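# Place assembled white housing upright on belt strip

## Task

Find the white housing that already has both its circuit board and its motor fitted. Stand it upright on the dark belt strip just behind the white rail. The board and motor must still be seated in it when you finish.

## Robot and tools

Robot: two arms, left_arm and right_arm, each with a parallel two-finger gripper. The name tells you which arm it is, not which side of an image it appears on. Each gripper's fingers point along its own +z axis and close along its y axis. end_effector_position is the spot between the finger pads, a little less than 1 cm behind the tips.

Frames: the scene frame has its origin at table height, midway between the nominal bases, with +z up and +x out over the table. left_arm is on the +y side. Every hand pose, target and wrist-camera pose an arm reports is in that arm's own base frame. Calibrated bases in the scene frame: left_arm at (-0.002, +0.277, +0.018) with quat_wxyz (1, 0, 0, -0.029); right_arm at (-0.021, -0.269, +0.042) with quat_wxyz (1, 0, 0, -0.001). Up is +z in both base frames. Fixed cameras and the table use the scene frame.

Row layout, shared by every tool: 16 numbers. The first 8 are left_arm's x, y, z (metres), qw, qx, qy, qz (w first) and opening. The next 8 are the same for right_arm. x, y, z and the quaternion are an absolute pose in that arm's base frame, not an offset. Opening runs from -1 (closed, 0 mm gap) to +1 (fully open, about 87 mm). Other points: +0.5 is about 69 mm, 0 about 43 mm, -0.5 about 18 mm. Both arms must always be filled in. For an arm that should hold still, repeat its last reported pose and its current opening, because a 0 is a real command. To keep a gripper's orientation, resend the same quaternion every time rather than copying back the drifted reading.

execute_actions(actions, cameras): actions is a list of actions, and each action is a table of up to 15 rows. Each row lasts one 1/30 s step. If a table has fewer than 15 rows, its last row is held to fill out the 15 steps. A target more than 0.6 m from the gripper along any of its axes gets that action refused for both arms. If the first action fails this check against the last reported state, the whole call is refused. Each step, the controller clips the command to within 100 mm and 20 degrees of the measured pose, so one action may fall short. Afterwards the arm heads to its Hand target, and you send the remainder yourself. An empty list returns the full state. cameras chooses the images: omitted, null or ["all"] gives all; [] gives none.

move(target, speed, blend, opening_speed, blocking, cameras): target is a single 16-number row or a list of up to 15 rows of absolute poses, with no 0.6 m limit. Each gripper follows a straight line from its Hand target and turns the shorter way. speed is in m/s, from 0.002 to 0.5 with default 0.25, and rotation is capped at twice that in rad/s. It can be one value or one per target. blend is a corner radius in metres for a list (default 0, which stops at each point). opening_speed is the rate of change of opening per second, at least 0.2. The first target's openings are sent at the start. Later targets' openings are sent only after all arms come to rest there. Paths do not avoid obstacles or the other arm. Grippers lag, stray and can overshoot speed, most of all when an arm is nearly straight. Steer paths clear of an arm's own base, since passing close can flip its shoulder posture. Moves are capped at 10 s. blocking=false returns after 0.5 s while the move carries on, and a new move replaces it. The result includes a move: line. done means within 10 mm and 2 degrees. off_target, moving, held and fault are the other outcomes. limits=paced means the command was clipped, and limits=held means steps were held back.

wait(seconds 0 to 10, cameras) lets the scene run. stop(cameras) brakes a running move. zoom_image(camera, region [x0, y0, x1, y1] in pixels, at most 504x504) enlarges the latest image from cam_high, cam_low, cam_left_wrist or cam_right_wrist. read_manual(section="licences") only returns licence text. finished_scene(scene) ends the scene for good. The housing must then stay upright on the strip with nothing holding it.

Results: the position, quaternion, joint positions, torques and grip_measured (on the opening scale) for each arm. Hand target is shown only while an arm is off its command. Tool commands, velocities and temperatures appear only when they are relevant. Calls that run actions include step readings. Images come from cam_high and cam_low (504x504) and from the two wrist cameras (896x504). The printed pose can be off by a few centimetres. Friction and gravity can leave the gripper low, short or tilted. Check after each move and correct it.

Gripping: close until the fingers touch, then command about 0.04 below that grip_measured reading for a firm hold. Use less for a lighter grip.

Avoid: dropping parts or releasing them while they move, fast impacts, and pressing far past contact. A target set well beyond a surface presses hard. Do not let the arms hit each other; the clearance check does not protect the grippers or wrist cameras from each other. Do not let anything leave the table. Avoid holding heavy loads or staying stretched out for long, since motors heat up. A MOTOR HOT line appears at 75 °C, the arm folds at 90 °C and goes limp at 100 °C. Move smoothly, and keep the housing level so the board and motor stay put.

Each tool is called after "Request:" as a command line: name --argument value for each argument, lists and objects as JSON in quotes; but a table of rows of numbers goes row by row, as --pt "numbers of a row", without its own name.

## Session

Request:
execute_actions --actions '[]'

Scene clock: 0.00 s.
left_arm: end_effector_position=(+0.3802, +0.0138, +0.0934) grip_measured=+1.000 end_effector_quat_wxyz=(+0.672, -0.079, +0.736, +0.021) | right_arm: end_effector_position=(+0.3745, -0.0331, +0.0885) grip_measured=+0.979 end_effector_quat_wxyz=(+0.671, +0.086, +0.737, +0.008)
Joint positions: left_arm=[-0.031 1.538 0.249 1.191 -0.169 -0.092 1] | right_arm=[-0.1 1.547 0.223 1.224 0.004 0.127 0.99]
Joint velocities: within noise
Joint torques (N m): no reading
Heat: left arm: 46 °C; right arm: 34 °C.
Hand target: left_arm +0.3822, +0.0138, +0.0977; +0.677, -0.079, +0.732, +0.020 | right_arm +0.3776, -0.0334, +0.0963; +0.680, +0.085, +0.728, +0.008
Tool commands: left_gripper/opening=+1.0 right_gripper/opening=+1.0
camera_calibration:
cam_left_wrist: T_world_to_cam=[[0.121233, -0.984836, 0.124097, -0.0519152], [-0.8865, -0.163666, -0.432817, 0.382443], [0.446564, -0.0575402, -0.892899, 0.0546676], [0, 0, 0, 1]] pos_world=[0.320917, 0.0146106, 0.220783]
cam_right_wrist: T_world_to_cam=[[-0.0597578, -0.984511, -0.164826, 0.0111988], [-0.781127, 0.148927, -0.60635, 0.379096], [0.621505, 0.0925156, -0.777928, -0.0221395], [0, 0, 0, 1]] pos_world=[0.310551, -0.0433841, 0.214488]

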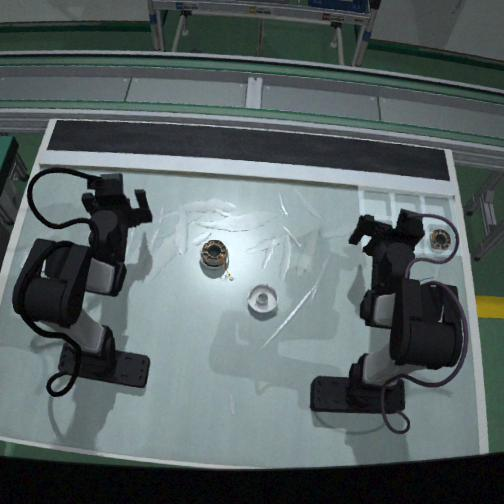

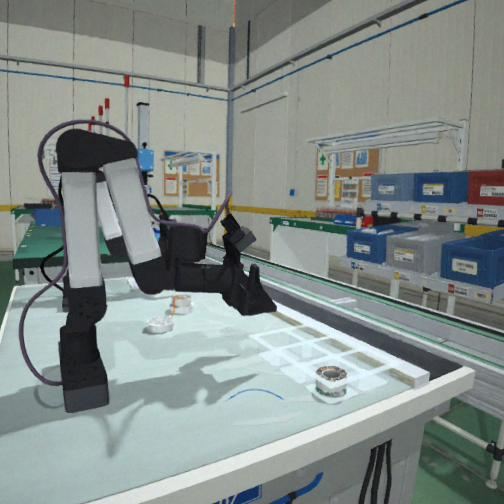

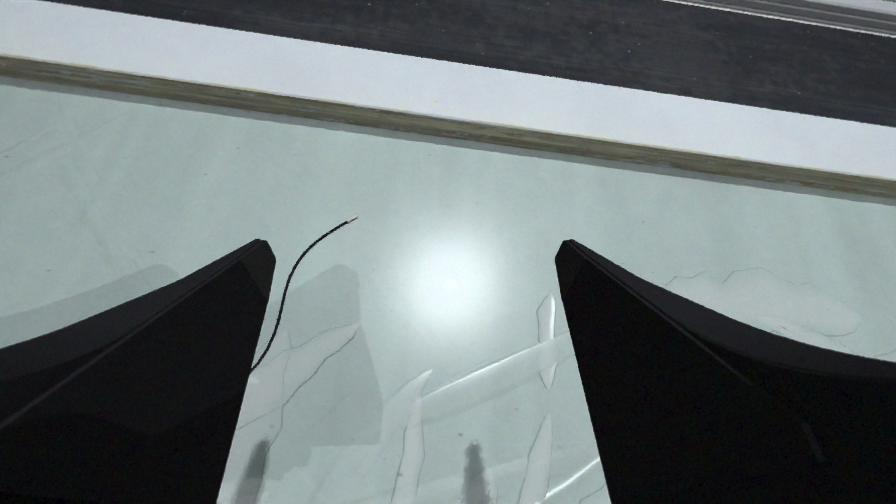

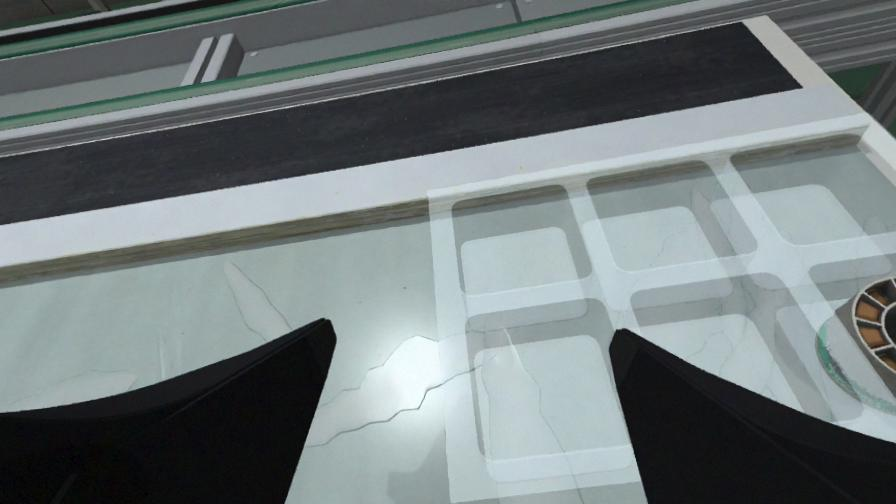

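Request:
move --target '[0.265,-0.204,0.11,0.3827,0,0.9239,0,1,0.3745,-0.0331,0.0885,0.671,0.086,0.737,0.008,1]' --cameras '["cam_left_wrist","cam_high"]'

Scene clock: 13.40 s.
left_arm: end_effector_position=(+0.2628, -0.1974, +0.1042) grip_measured=+1.000 end_effector_quat_wxyz=(+0.381, +0.004, +0.925, +0.009) | right_arm: end_effector_position=(+0.3744, -0.0331, +0.0879) grip_measured=+0.979 end_effector_quat_wxyz=(+0.670, +0.086, +0.737, +0.008)
Joint positions: left_arm=[-0.87 1.404 0.952 -0.561 -0.579 -0.691 1] | right_arm=[-0.1 1.547 0.223 1.222 0.004 0.127 0.99]
Joint torques (N m): left_arm=[-0.44 -3.88 9.35 1.33 -0.27 0] | right_arm=[-0.18 -3.38 4.52 1.75 -0.02 0.05]
Hand target: left_arm +0.2649, -0.2039, +0.1099; +0.383, +0.000, +0.924, +0.000 | right_arm +0.3745, -0.0331, +0.0885; +0.671, +0.086, +0.737, +0.008
Off the commanded pose: left_arm 0.009 m, 1 deg | right_arm 0.001 m, 0 deg.
move: done
camera_calibration:
cam_left_wrist: T_world_to_cam=[[0.0125591, -0.99938, 0.0328815, -0.211906], [-0.970314, -0.00423774, 0.241812, 0.231721], [-0.241523, -0.0349423, -0.969766, 0.297868], [0, 0, 0, 1]]
Images, in order: cam_high, cam_left_wrist.

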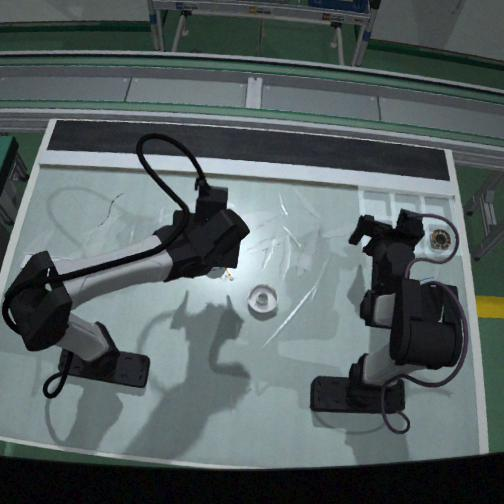

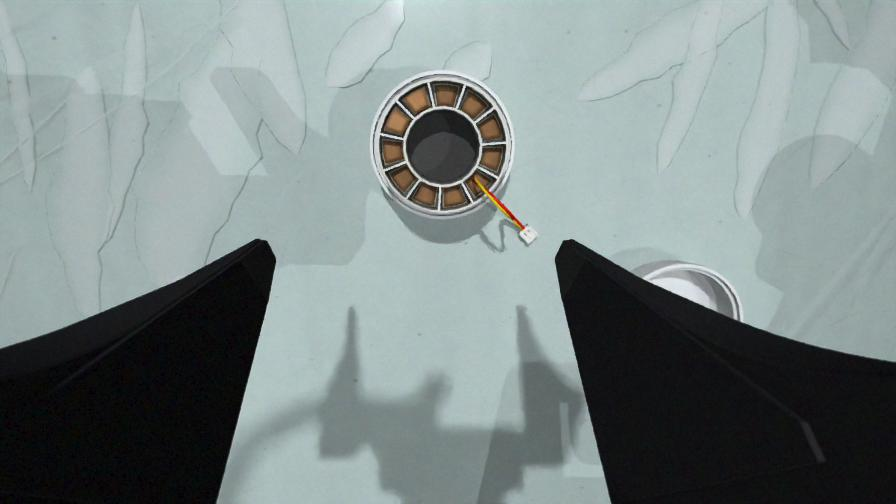

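Request:
move --pt "0.29 -0.207 0.10 0.3806 -0.0966 0.9188 0.04 1 0.3745 -0.0331 0.0885 0.671 0.086 0.737 0.008 1" --pt "0.2945 -0.207 0.045 0.3806 -0.0966 0.9188 0.04 1 0.3745 -0.0331 0.0885 0.671 0.086 0.737 0.008 1" --speed 0.12 --blend 0.01 --cameras '["cam_left_wrist"]'

Scene clock: 22.33 s.
left_arm: end_effector_position=(+0.2909, -0.2108, +0.0458) grip_measured=+1.000 end_effector_quat_wxyz=(+0.375, -0.088, +0.922, +0.035) | right_arm: end_effector_position=(+0.3744, -0.0331, +0.0878) grip_measured=+0.979 end_effector_quat_wxyz=(+0.670, +0.086, +0.737, +0.008)
Joint positions: left_arm=[-0.851 1.659 0.969 -0.423 -0.646 -0.886 1] | right_arm=[-0.1 1.547 0.223 1.222 0.004 0.127 0.99]
Joint torques (N m): left_arm=[0.81 -5.63 6.34 1.33 -0.55 0.03] | right_arm=[-0.16 -3.33 4.59 1.76 -0.03 0.04]
Hand target: left_arm +0.2944, -0.2070, +0.0450; +0.381, -0.096, +0.919, +0.040 | right_arm +0.3745, -0.0331, +0.0885; +0.671, +0.086, +0.737, +0.008
Off the commanded pose: left_arm 0.005 m, 1 deg | right_arm 0.001 m, 0 deg.
move: done
camera_calibration:
cam_left_wrist: T_world_to_cam=[[0.202351, -0.977839, 0.0537209, -0.275287], [-0.95082, -0.183031, 0.249883, 0.229233], [-0.234512, -0.101643, -0.966785, 0.231365], [0, 0, 0, 1]]
Images, in order: cam_left_wrist.

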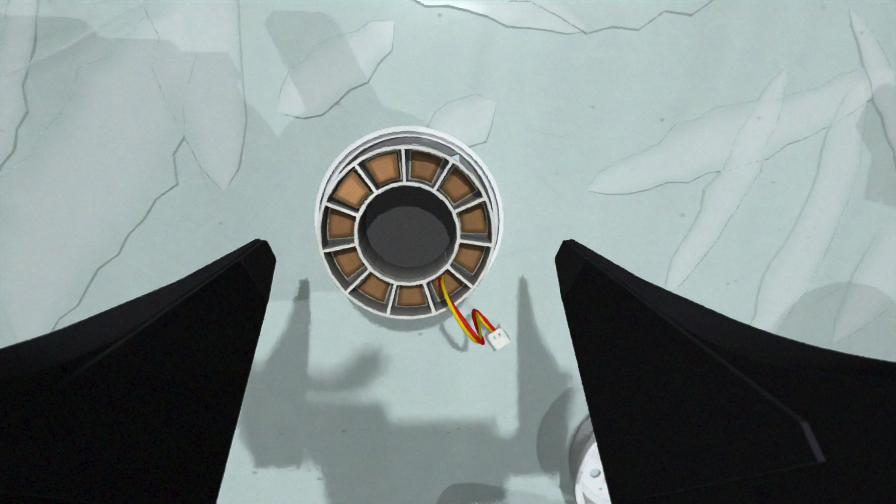

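Request:
move --pt "0.296 -0.2025 0.035 0.3806 -0.0966 0.9188 0.04 1 0.3745 -0.0331 0.0885 0.671 0.086 0.737 0.008 1" --speed 0.08 --cameras '["cam_left_wrist"]'

Scene clock: 29.00 s.
left_arm: end_effector_position=(+0.2942, -0.2071, +0.0384) grip_measured=+1.000 end_effector_quat_wxyz=(+0.379, -0.097, +0.920, +0.032) | right_arm: end_effector_position=(+0.3744, -0.0331, +0.0878) grip_measured=+0.979 end_effector_quat_wxyz=(+0.670, +0.086, +0.737, +0.008)
Joint positions: left_arm=[-0.837 1.664 0.937 -0.369 -0.646 -0.886 1] | right_arm=[-0.1 1.547 0.223 1.222 0.004 0.127 0.99]
Joint torques (N m): left_arm=[0.73 -5.3 6.01 1.37 -0.49 0.2] | right_arm=[-0.08 -3.34 4.51 1.76 -0.04 0.02]
Hand target: left_arm +0.2959, -0.2025, +0.0350; +0.380, -0.097, +0.919, +0.040 | right_arm +0.3745, -0.0331, +0.0886; +0.671, +0.086, +0.737, +0.008
Off the commanded pose: left_arm 0.006 m, 1 deg | right_arm 0.001 m, 0 deg.
move: done
camera_calibration:
cam_left_wrist: T_world_to_cam=[[0.215481, -0.974163, 0.0676345, -0.275598], [-0.95078, -0.193506, 0.242019, 0.233058], [-0.222678, -0.116456, -0.967911, 0.218857], [0, 0, 0, 1]]
Images, in order: cam_left_wrist.

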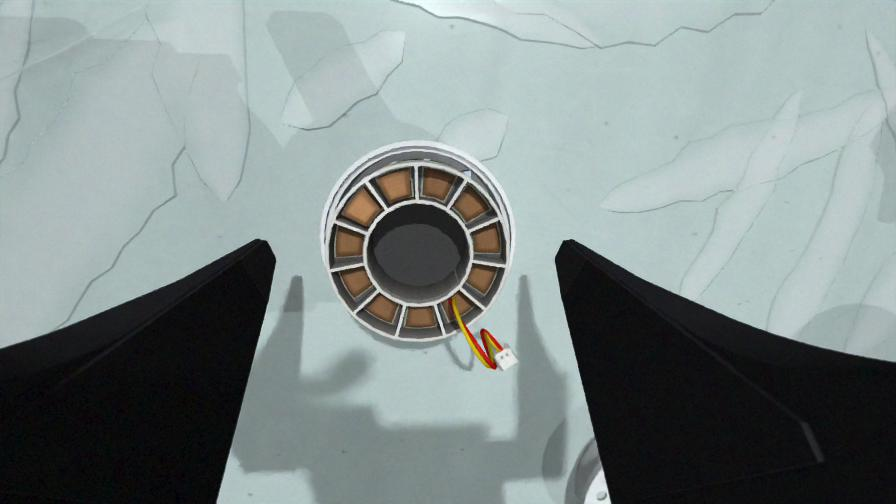

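Request:
move --pt "0.295 -0.2025 -0.001 0.3806 -0.0966 0.9188 0.04 1 0.3745 -0.0331 0.0885 0.671 0.086 0.737 0.008 1" --speed 0.08 --cameras '["cam_left_wrist"]'

Scene clock: 33.87 s.
left_arm: end_effector_position=(+0.2934, -0.2062, +0.0013) grip_measured=+1.000 end_effector_quat_wxyz=(+0.378, -0.096, +0.920, +0.033) | right_arm: end_effector_position=(+0.3744, -0.0331, +0.0878) grip_measured=+0.979 end_effector_quat_wxyz=(+0.670, +0.086, +0.737, +0.008)
Joint positions: left_arm=[-0.837 1.746 0.859 -0.214 -0.646 -0.886 1] | right_arm=[-0.1 1.547 0.223 1.222 0.004 0.127 0.99]
Joint torques (N m): left_arm=[0.5 -5.59 5.61 1.35 -0.49 0.18] | right_arm=[-0.16 -3.41 4.64 1.76 0 0.03]
Hand target: left_arm +0.2950, -0.2025, -0.0009; +0.381, -0.097, +0.919, +0.040 | right_arm +0.3745, -0.0331, +0.0886; +0.671, +0.086, +0.737, +0.008
Off the commanded pose: left_arm 0.005 m, 1 deg | right_arm 0.001 m, 0 deg.
move: done
camera_calibration:
cam_left_wrist: T_world_to_cam=[[0.215682, -0.974386, 0.0636608, -0.272195], [-0.950035, -0.194332, 0.244272, 0.2411], [-0.225644, -0.113165, -0.967615, 0.184358], [0, 0, 0, 1]]
Images, in order: cam_left_wrist.

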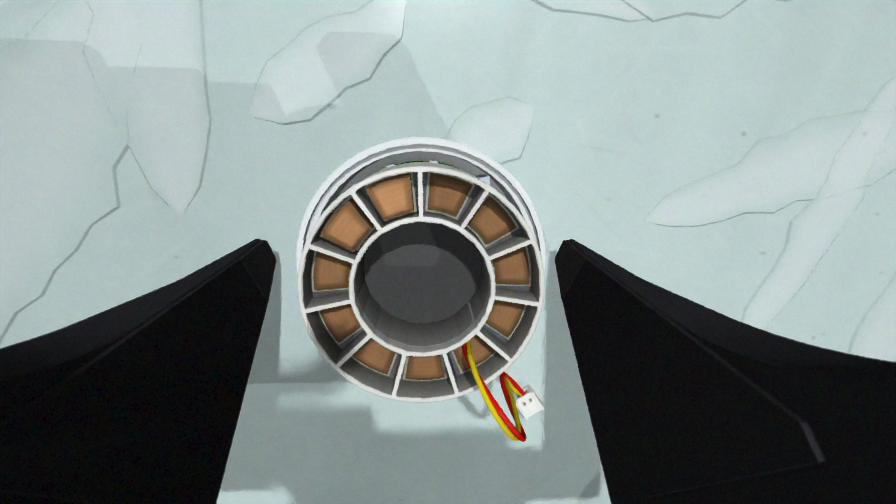

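Request:
move --target '[0.295,-0.2025,-0.001,0.3806,-0.0966,0.9188,0.04,0.43,0.3745,-0.0331,0.0885,0.671,0.086,0.737,0.008,1]' --opening_speed 0.5 --cameras '["cam_left_wrist"]'

Request:
move --pt "0.295 -0.2025 0.11 0.3806 -0.0966 0.9188 0.04 0.43 0.3745 -0.0331 0.0885 0.671 0.086 0.737 0.008 1" --pt "0.48 -0.08 0.14 0.4052 0.0796 0.91 -0.0354 0.43 0.3745 -0.0331 0.0885 0.671 0.086 0.737 0.008 1" --pt "0.63 -0.08 0.12 0.4052 0.0796 0.91 -0.0354 0.43 0.3745 -0.0331 0.0885 0.671 0.086 0.737 0.008 1" --pt "0.63 -0.08 0.05 0.4052 0.0796 0.91 -0.0354 0.43 0.3745 -0.0331 0.0885 0.671 0.086 0.737 0.008 1" --speed '[0.12,0.18,0.15,0.1]' --blend 0.02 --cameras '["cam_left_wrist","cam_high"]'

Scene clock: 42.73 s.
Off the commanded pose: left_arm 0.005 m, 1 deg | right_arm 0.001 m, 0 deg.
move: done
camera_calibration:
cam_left_wrist: T_world_to_cam=[[0.215566, -0.974258, 0.065979, -0.272662], [-0.95047, -0.193849, 0.242958, 0.241565], [-0.223914, -0.115085, -0.96779, 0.183706], [0, 0, 0, 1]]
Images, in order: cam_left_wrist.

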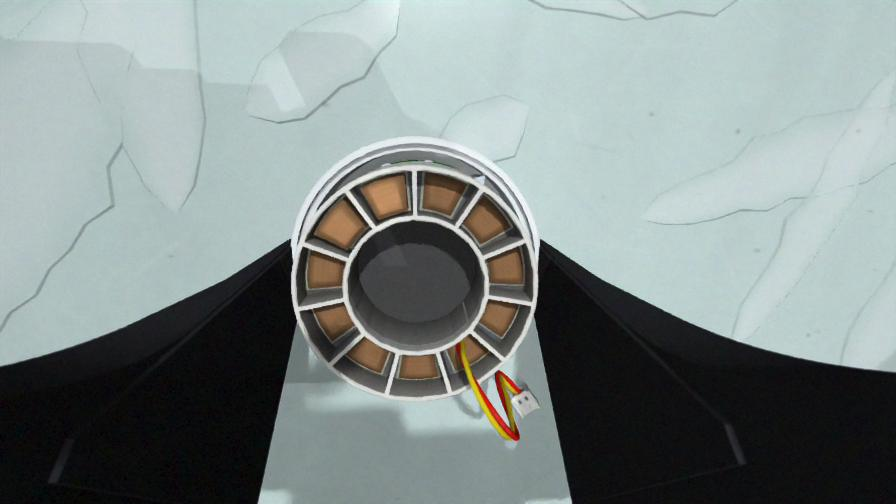

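Scene clock: 47.37 s.
left_arm: end_effector_position=(+0.6232, -0.0809, +0.0454) grip_measured=+0.478 end_effector_quat_wxyz=(+0.391, +0.075, +0.917, -0.031) | right_arm: end_effector_position=(+0.3744, -0.0331, +0.0878) grip_measured=+0.979 end_effector_quat_wxyz=(+0.670, +0.086, +0.737, +0.008)
Joint positions: left_arm=[-0.124 2.471 2.113 -0.408 0.026 0.029 0.739] | right_arm=[-0.1 1.547 0.223 1.222 0.004 0.127 0.99]
Joint torques (N m): left_arm=[0.59 -11.97 7.9 2.18 0.21 0.19] | right_arm=[-0.02 -3.38 4.55 1.75 -0.04 0.04]
Hand target: left_arm +0.6298, -0.0800, +0.0503; +0.405, +0.080, +0.910, -0.035 | right_arm +0.3745, -0.0331, +0.0886; +0.671, +0.086, +0.737, +0.008
Off the commanded pose: left_arm 0.008 m, 2 deg | right_arm 0.001 m, 0 deg.
move: done
camera_calibration:
cam_left_wrist: T_world_to_cam=[[-0.149733, -0.987459, 0.0500551, 0.00333399], [-0.963315, 0.157102, 0.217584, 0.60587], [-0.222719, -0.0156394, -0.974757, 0.322018], [0, 0, 0, 1]]
Images, in order: cam_high, cam_left_wrist.

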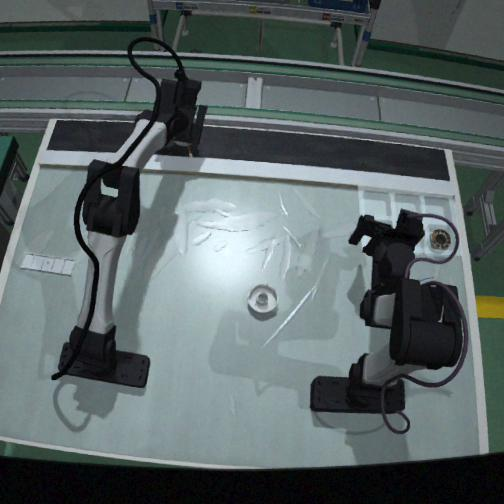

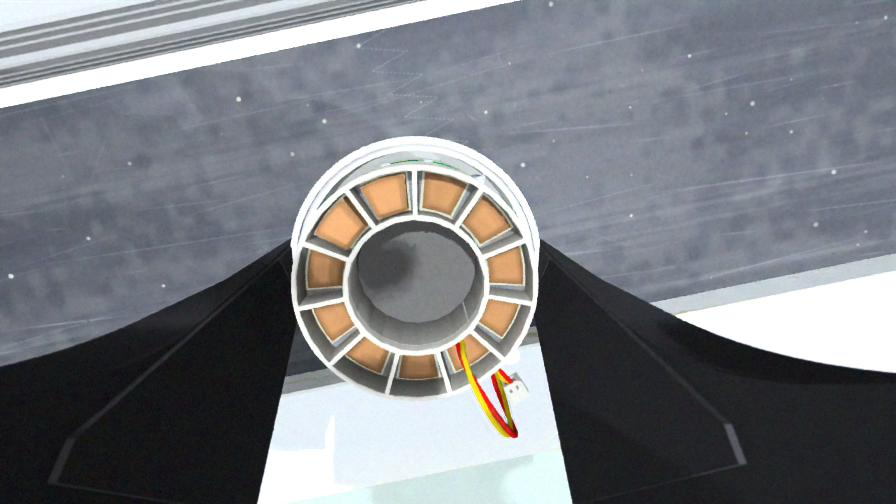

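Request:
move --pt "0.635 -0.08 0.08 0.4032 -0.1192 0.9056 0.0531 0.43 0.3745 -0.0331 0.0885 0.671 0.086 0.737 0.008 1" --pt "0.638 -0.08 0.04 0.4032 -0.1192 0.9056 0.0531 0.43 0.3745 -0.0331 0.0885 0.671 0.086 0.737 0.008 1" --speed '[0.1,0.06]' --cameras '["cam_left_wrist"]'

Scene clock: 59.77 s.
left_arm: end_effector_position=(+0.6326, -0.0774, +0.0362) grip_measured=+0.478 end_effector_quat_wxyz=(+0.389, -0.113, +0.913, +0.051) | right_arm: end_effector_position=(+0.3744, -0.0331, +0.0878) grip_measured=+0.979 end_effector_quat_wxyz=(+0.670, +0.086, +0.737, +0.008)
Joint positions: left_arm=[-0.188 2.59 2.31 -0.535 -0.313 -0.309 0.739] | right_arm=[-0.1 1.547 0.223 1.222 0.004 0.127 0.99]
Joint torques (N m): left_arm=[-0.65 -12.51 7.68 2.06 -0.34 0] | right_arm=[-0.17 -3.36 4.6 1.77 -0.03 0.03]
Heat: left arm: 51 °C; right arm: 36 °C.
Hand target: left_arm +0.6378, -0.0800, +0.0403; +0.403, -0.119, +0.906, +0.053 | right_arm +0.3745, -0.0331, +0.0886; +0.671, +0.086, +0.737, +0.008
Off the commanded pose: left_arm 0.007 m, 2 deg | right_arm 0.001 m, 0 deg.
move: done
camera_calibration:
cam_left_wrist: T_world_to_cam=[[0.257077, -0.965214, 0.0476728, -0.246953], [-0.945748, -0.241137, 0.217747, 0.574449], [-0.198676, -0.101064, -0.97484, 0.293441], [0, 0, 0, 1]]
Images, in order: cam_left_wrist.

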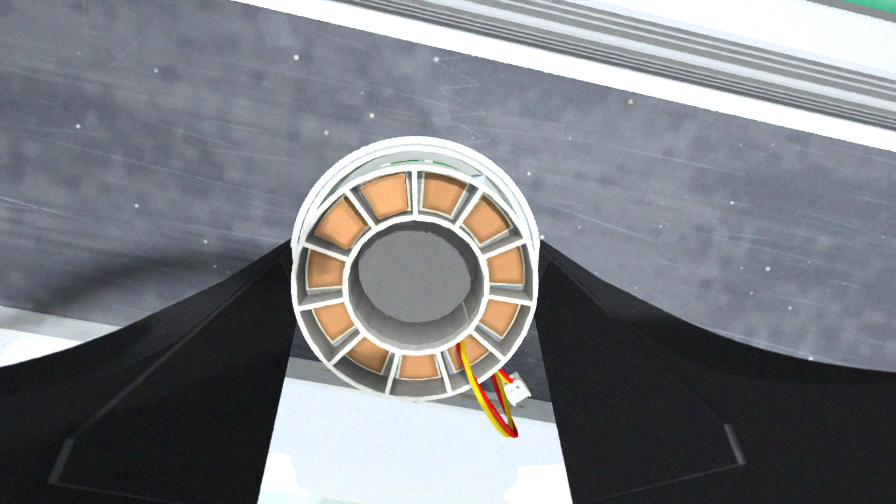

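Request:
move --pt "0.647 -0.08 0.021 0.3963 -0.1195 0.9085 0.0522 0.43 0.3745 -0.0331 0.0885 0.671 0.086 0.737 0.008 1" --pt "0.648 -0.08 0.009 0.3963 -0.1195 0.9085 0.0522 0.43 0.3745 -0.0331 0.0885 0.671 0.086 0.737 0.008 1" --speed '[0.06,0.03]' --cameras '["cam_left_wrist"]'

Request:
move --pt "0.648 -0.08 0.005 0.3963 -0.1195 0.9085 0.0522 0.43 0.3745 -0.0331 0.0885 0.671 0.086 0.737 0.008 1" --speed '[0.03]' --cameras '["cam_left_wrist"]'

Scene clock: 68.17 s.
Off the commanded pose: left_arm 0.006 m, 1 deg | right_arm 0.001 m, 0 deg.
move: done
camera_calibration:
cam_left_wrist: T_world_to_cam=[[0.260655, -0.964304, 0.0466598, -0.251885], [-0.944709, -0.244802, 0.218166, 0.588208], [-0.198956, -0.100946, -0.974796, 0.27012], [0, 0, 0, 1]]
Images, in order: cam_left_wrist.

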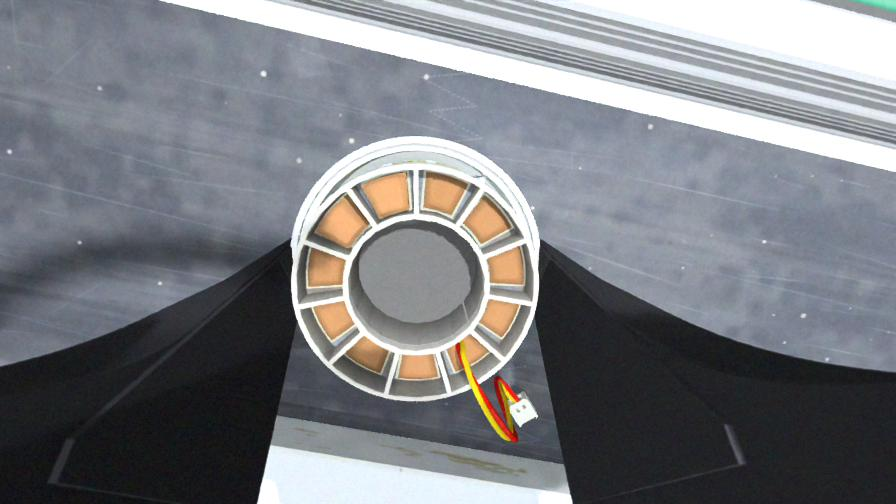

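Scene clock: 68.93 s.
left_arm: end_effector_position=(+0.6449, -0.0793, +0.0101) grip_measured=+0.478 end_effector_quat_wxyz=(+0.393, -0.115, +0.911, +0.051) | right_arm: end_effector_position=(+0.3744, -0.0331, +0.0878) grip_measured=+0.979 end_effector_quat_wxyz=(+0.670, +0.086, +0.737, +0.008)
Joint positions: left_arm=[-0.188 2.677 2.367 -0.497 -0.316 -0.311 0.739] | right_arm=[-0.1 1.547 0.223 1.222 0.004 0.127 0.99]
Joint torques (N m): left_arm=[-0.21 -11.44 8.34 1.92 -0.22 0.04] | right_arm=[-0.09 -3.37 4.53 1.76 -0.02 0.03]
Hand target: left_arm +0.6477, -0.0799, +0.0049; +0.396, -0.120, +0.909, +0.052 | right_arm +0.3745, -0.0331, +0.0886; +0.671, +0.086, +0.737, +0.008
Off the commanded pose: left_arm 0.006 m, 1 deg | right_arm 0.001 m, 0 deg.
move: done
camera_calibration:
cam_left_wrist: T_world_to_cam=[[0.26018, -0.964213, 0.0509816, -0.252631], [-0.946792, -0.244407, 0.209403, 0.59176], [-0.189449, -0.102751, -0.976499, 0.264177], [0, 0, 0, 1]]
Images, in order: cam_left_wrist.

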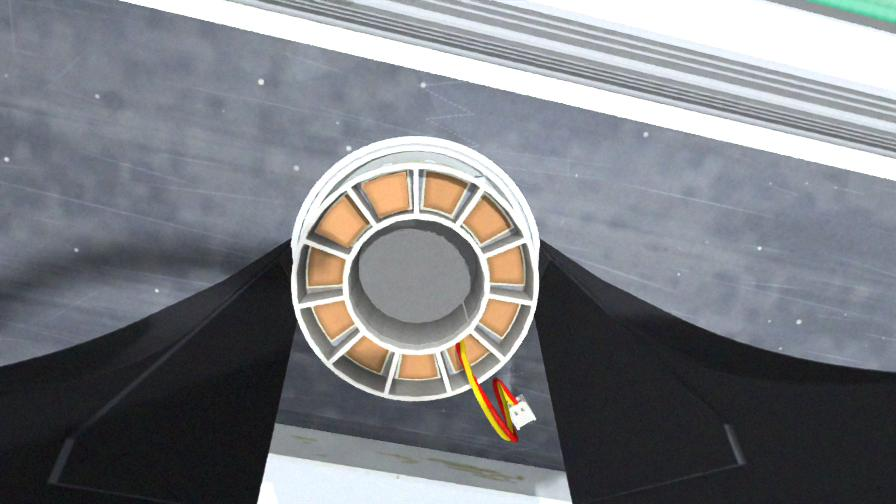

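Request:
move --pt "0.648 -0.08 0.006 0.3834 -0.1204 0.9143 0.0505 0.43 0.3745 -0.0331 0.0885 0.671 0.086 0.737 0.008 1" --pt "0.648 -0.08 0.006 0.3834 -0.1204 0.9143 0.0505 1 0.3745 -0.0331 0.0885 0.671 0.086 0.737 0.008 1" --speed '[0.03,0.03]' --opening_speed 0.5 --cameras '["cam_left_wrist"]'

Request:
move --pt "0.648 -0.081 0.09 0.3834 -0.1204 0.9143 0.0505 1 0.3745 -0.0331 0.0885 0.671 0.086 0.737 0.008 1" --pt "0.5 -0.07 0.15 0.3834 -0.1204 0.9143 0.0505 1 0.3745 -0.0331 0.0885 0.671 0.086 0.737 0.008 1" --speed '[0.06,0.2]' --cameras '["cam_left_wrist","cam_high","cam_low"]'

Request:
zoom_image --camera "cam_high" --region '[110, 80, 270, 240]'

Scene clock: 80.90 s.
Off the commanded pose: left_arm 0.003 m, 1 deg | right_arm 0.001 m, 0 deg.
move: done
camera_calibration:
cam_left_wrist: T_world_to_cam=[[0.265967, -0.962968, 0.0442109, -0.256353], [-0.940092, -0.248956, 0.232911, 0.587943], [-0.213279, -0.103509, -0.971493, 0.275331], [0, 0, 0, 1]]
Images, in order: cam_left_wrist.

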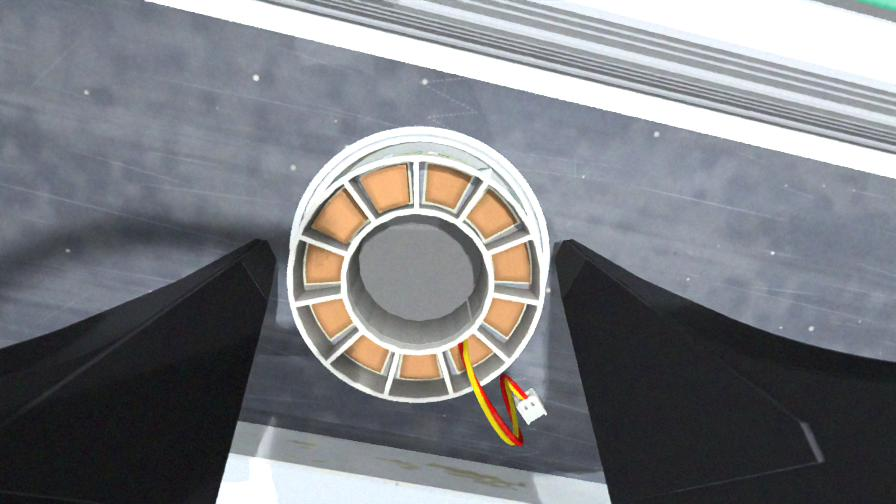

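Scene clock: 84.10 s.
left_arm: end_effector_position=(+0.5003, -0.0700, +0.1434) grip_measured=+1.000 end_effector_quat_wxyz=(+0.373, -0.121, +0.919, +0.046) | right_arm: end_effector_position=(+0.3743, -0.0331, +0.0877) grip_measured=+0.979 end_effector_quat_wxyz=(+0.670, +0.086, +0.738, +0.008)
Joint positions: left_arm=[-0.223 1.962 1.708 -0.605 -0.326 -0.363 1] | right_arm=[-0.1 1.547 0.223 1.221 0.004 0.127 0.99]
Joint torques (N m): left_arm=[-0.49 -10.29 6.87 1.79 -0.33 0.15] | right_arm=[-0.21 -3.45 4.52 1.74 -0.02 0.03]
Hand target: left_arm +0.5000, -0.0699, +0.1500; +0.383, -0.121, +0.914, +0.050 | right_arm +0.3745, -0.0331, +0.0885; +0.671, +0.086, +0.737, +0.008
Off the commanded pose: left_arm 0.007 m, 1 deg | right_arm 0.001 m, 0 deg.
elbow stopped short (left arm): the move would have taken joint 3 (elbow) straighter than the controller allows.
move: done
camera_calibration:
cam_left_wrist: T_world_to_cam=[[0.270038, -0.961149, 0.0572, -0.218491], [-0.935602, -0.247901, 0.251384, 0.417433], [-0.227437, -0.1214, -0.966196, 0.384064], [0, 0, 0, 1]]
Images, in order: cam_high, cam_low, cam_left_wrist.

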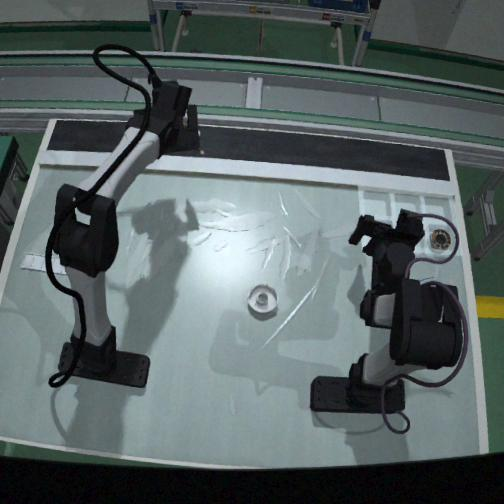

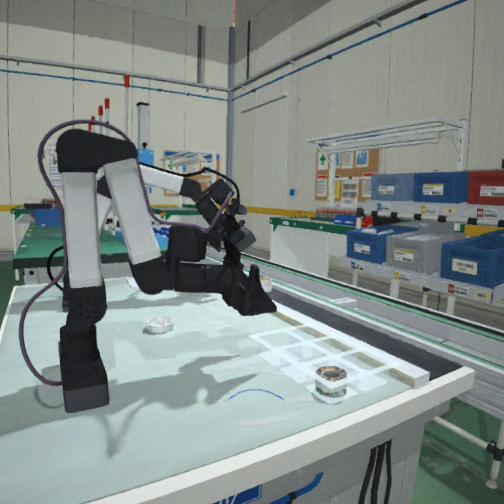

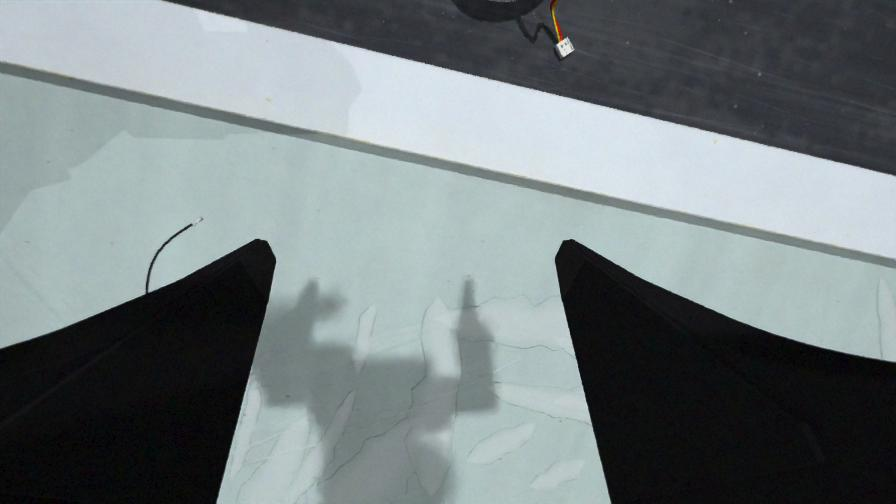

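Scaled by 3.150 from the camera's 504x504 image, which has a finer 720x720 frame.

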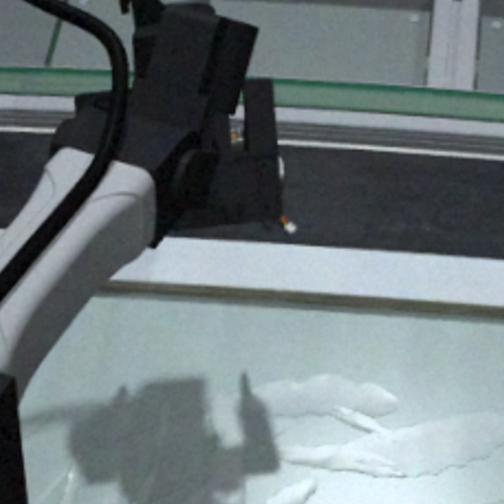

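Request:
finished_scene --scene 3

The scene is finished: the task was done.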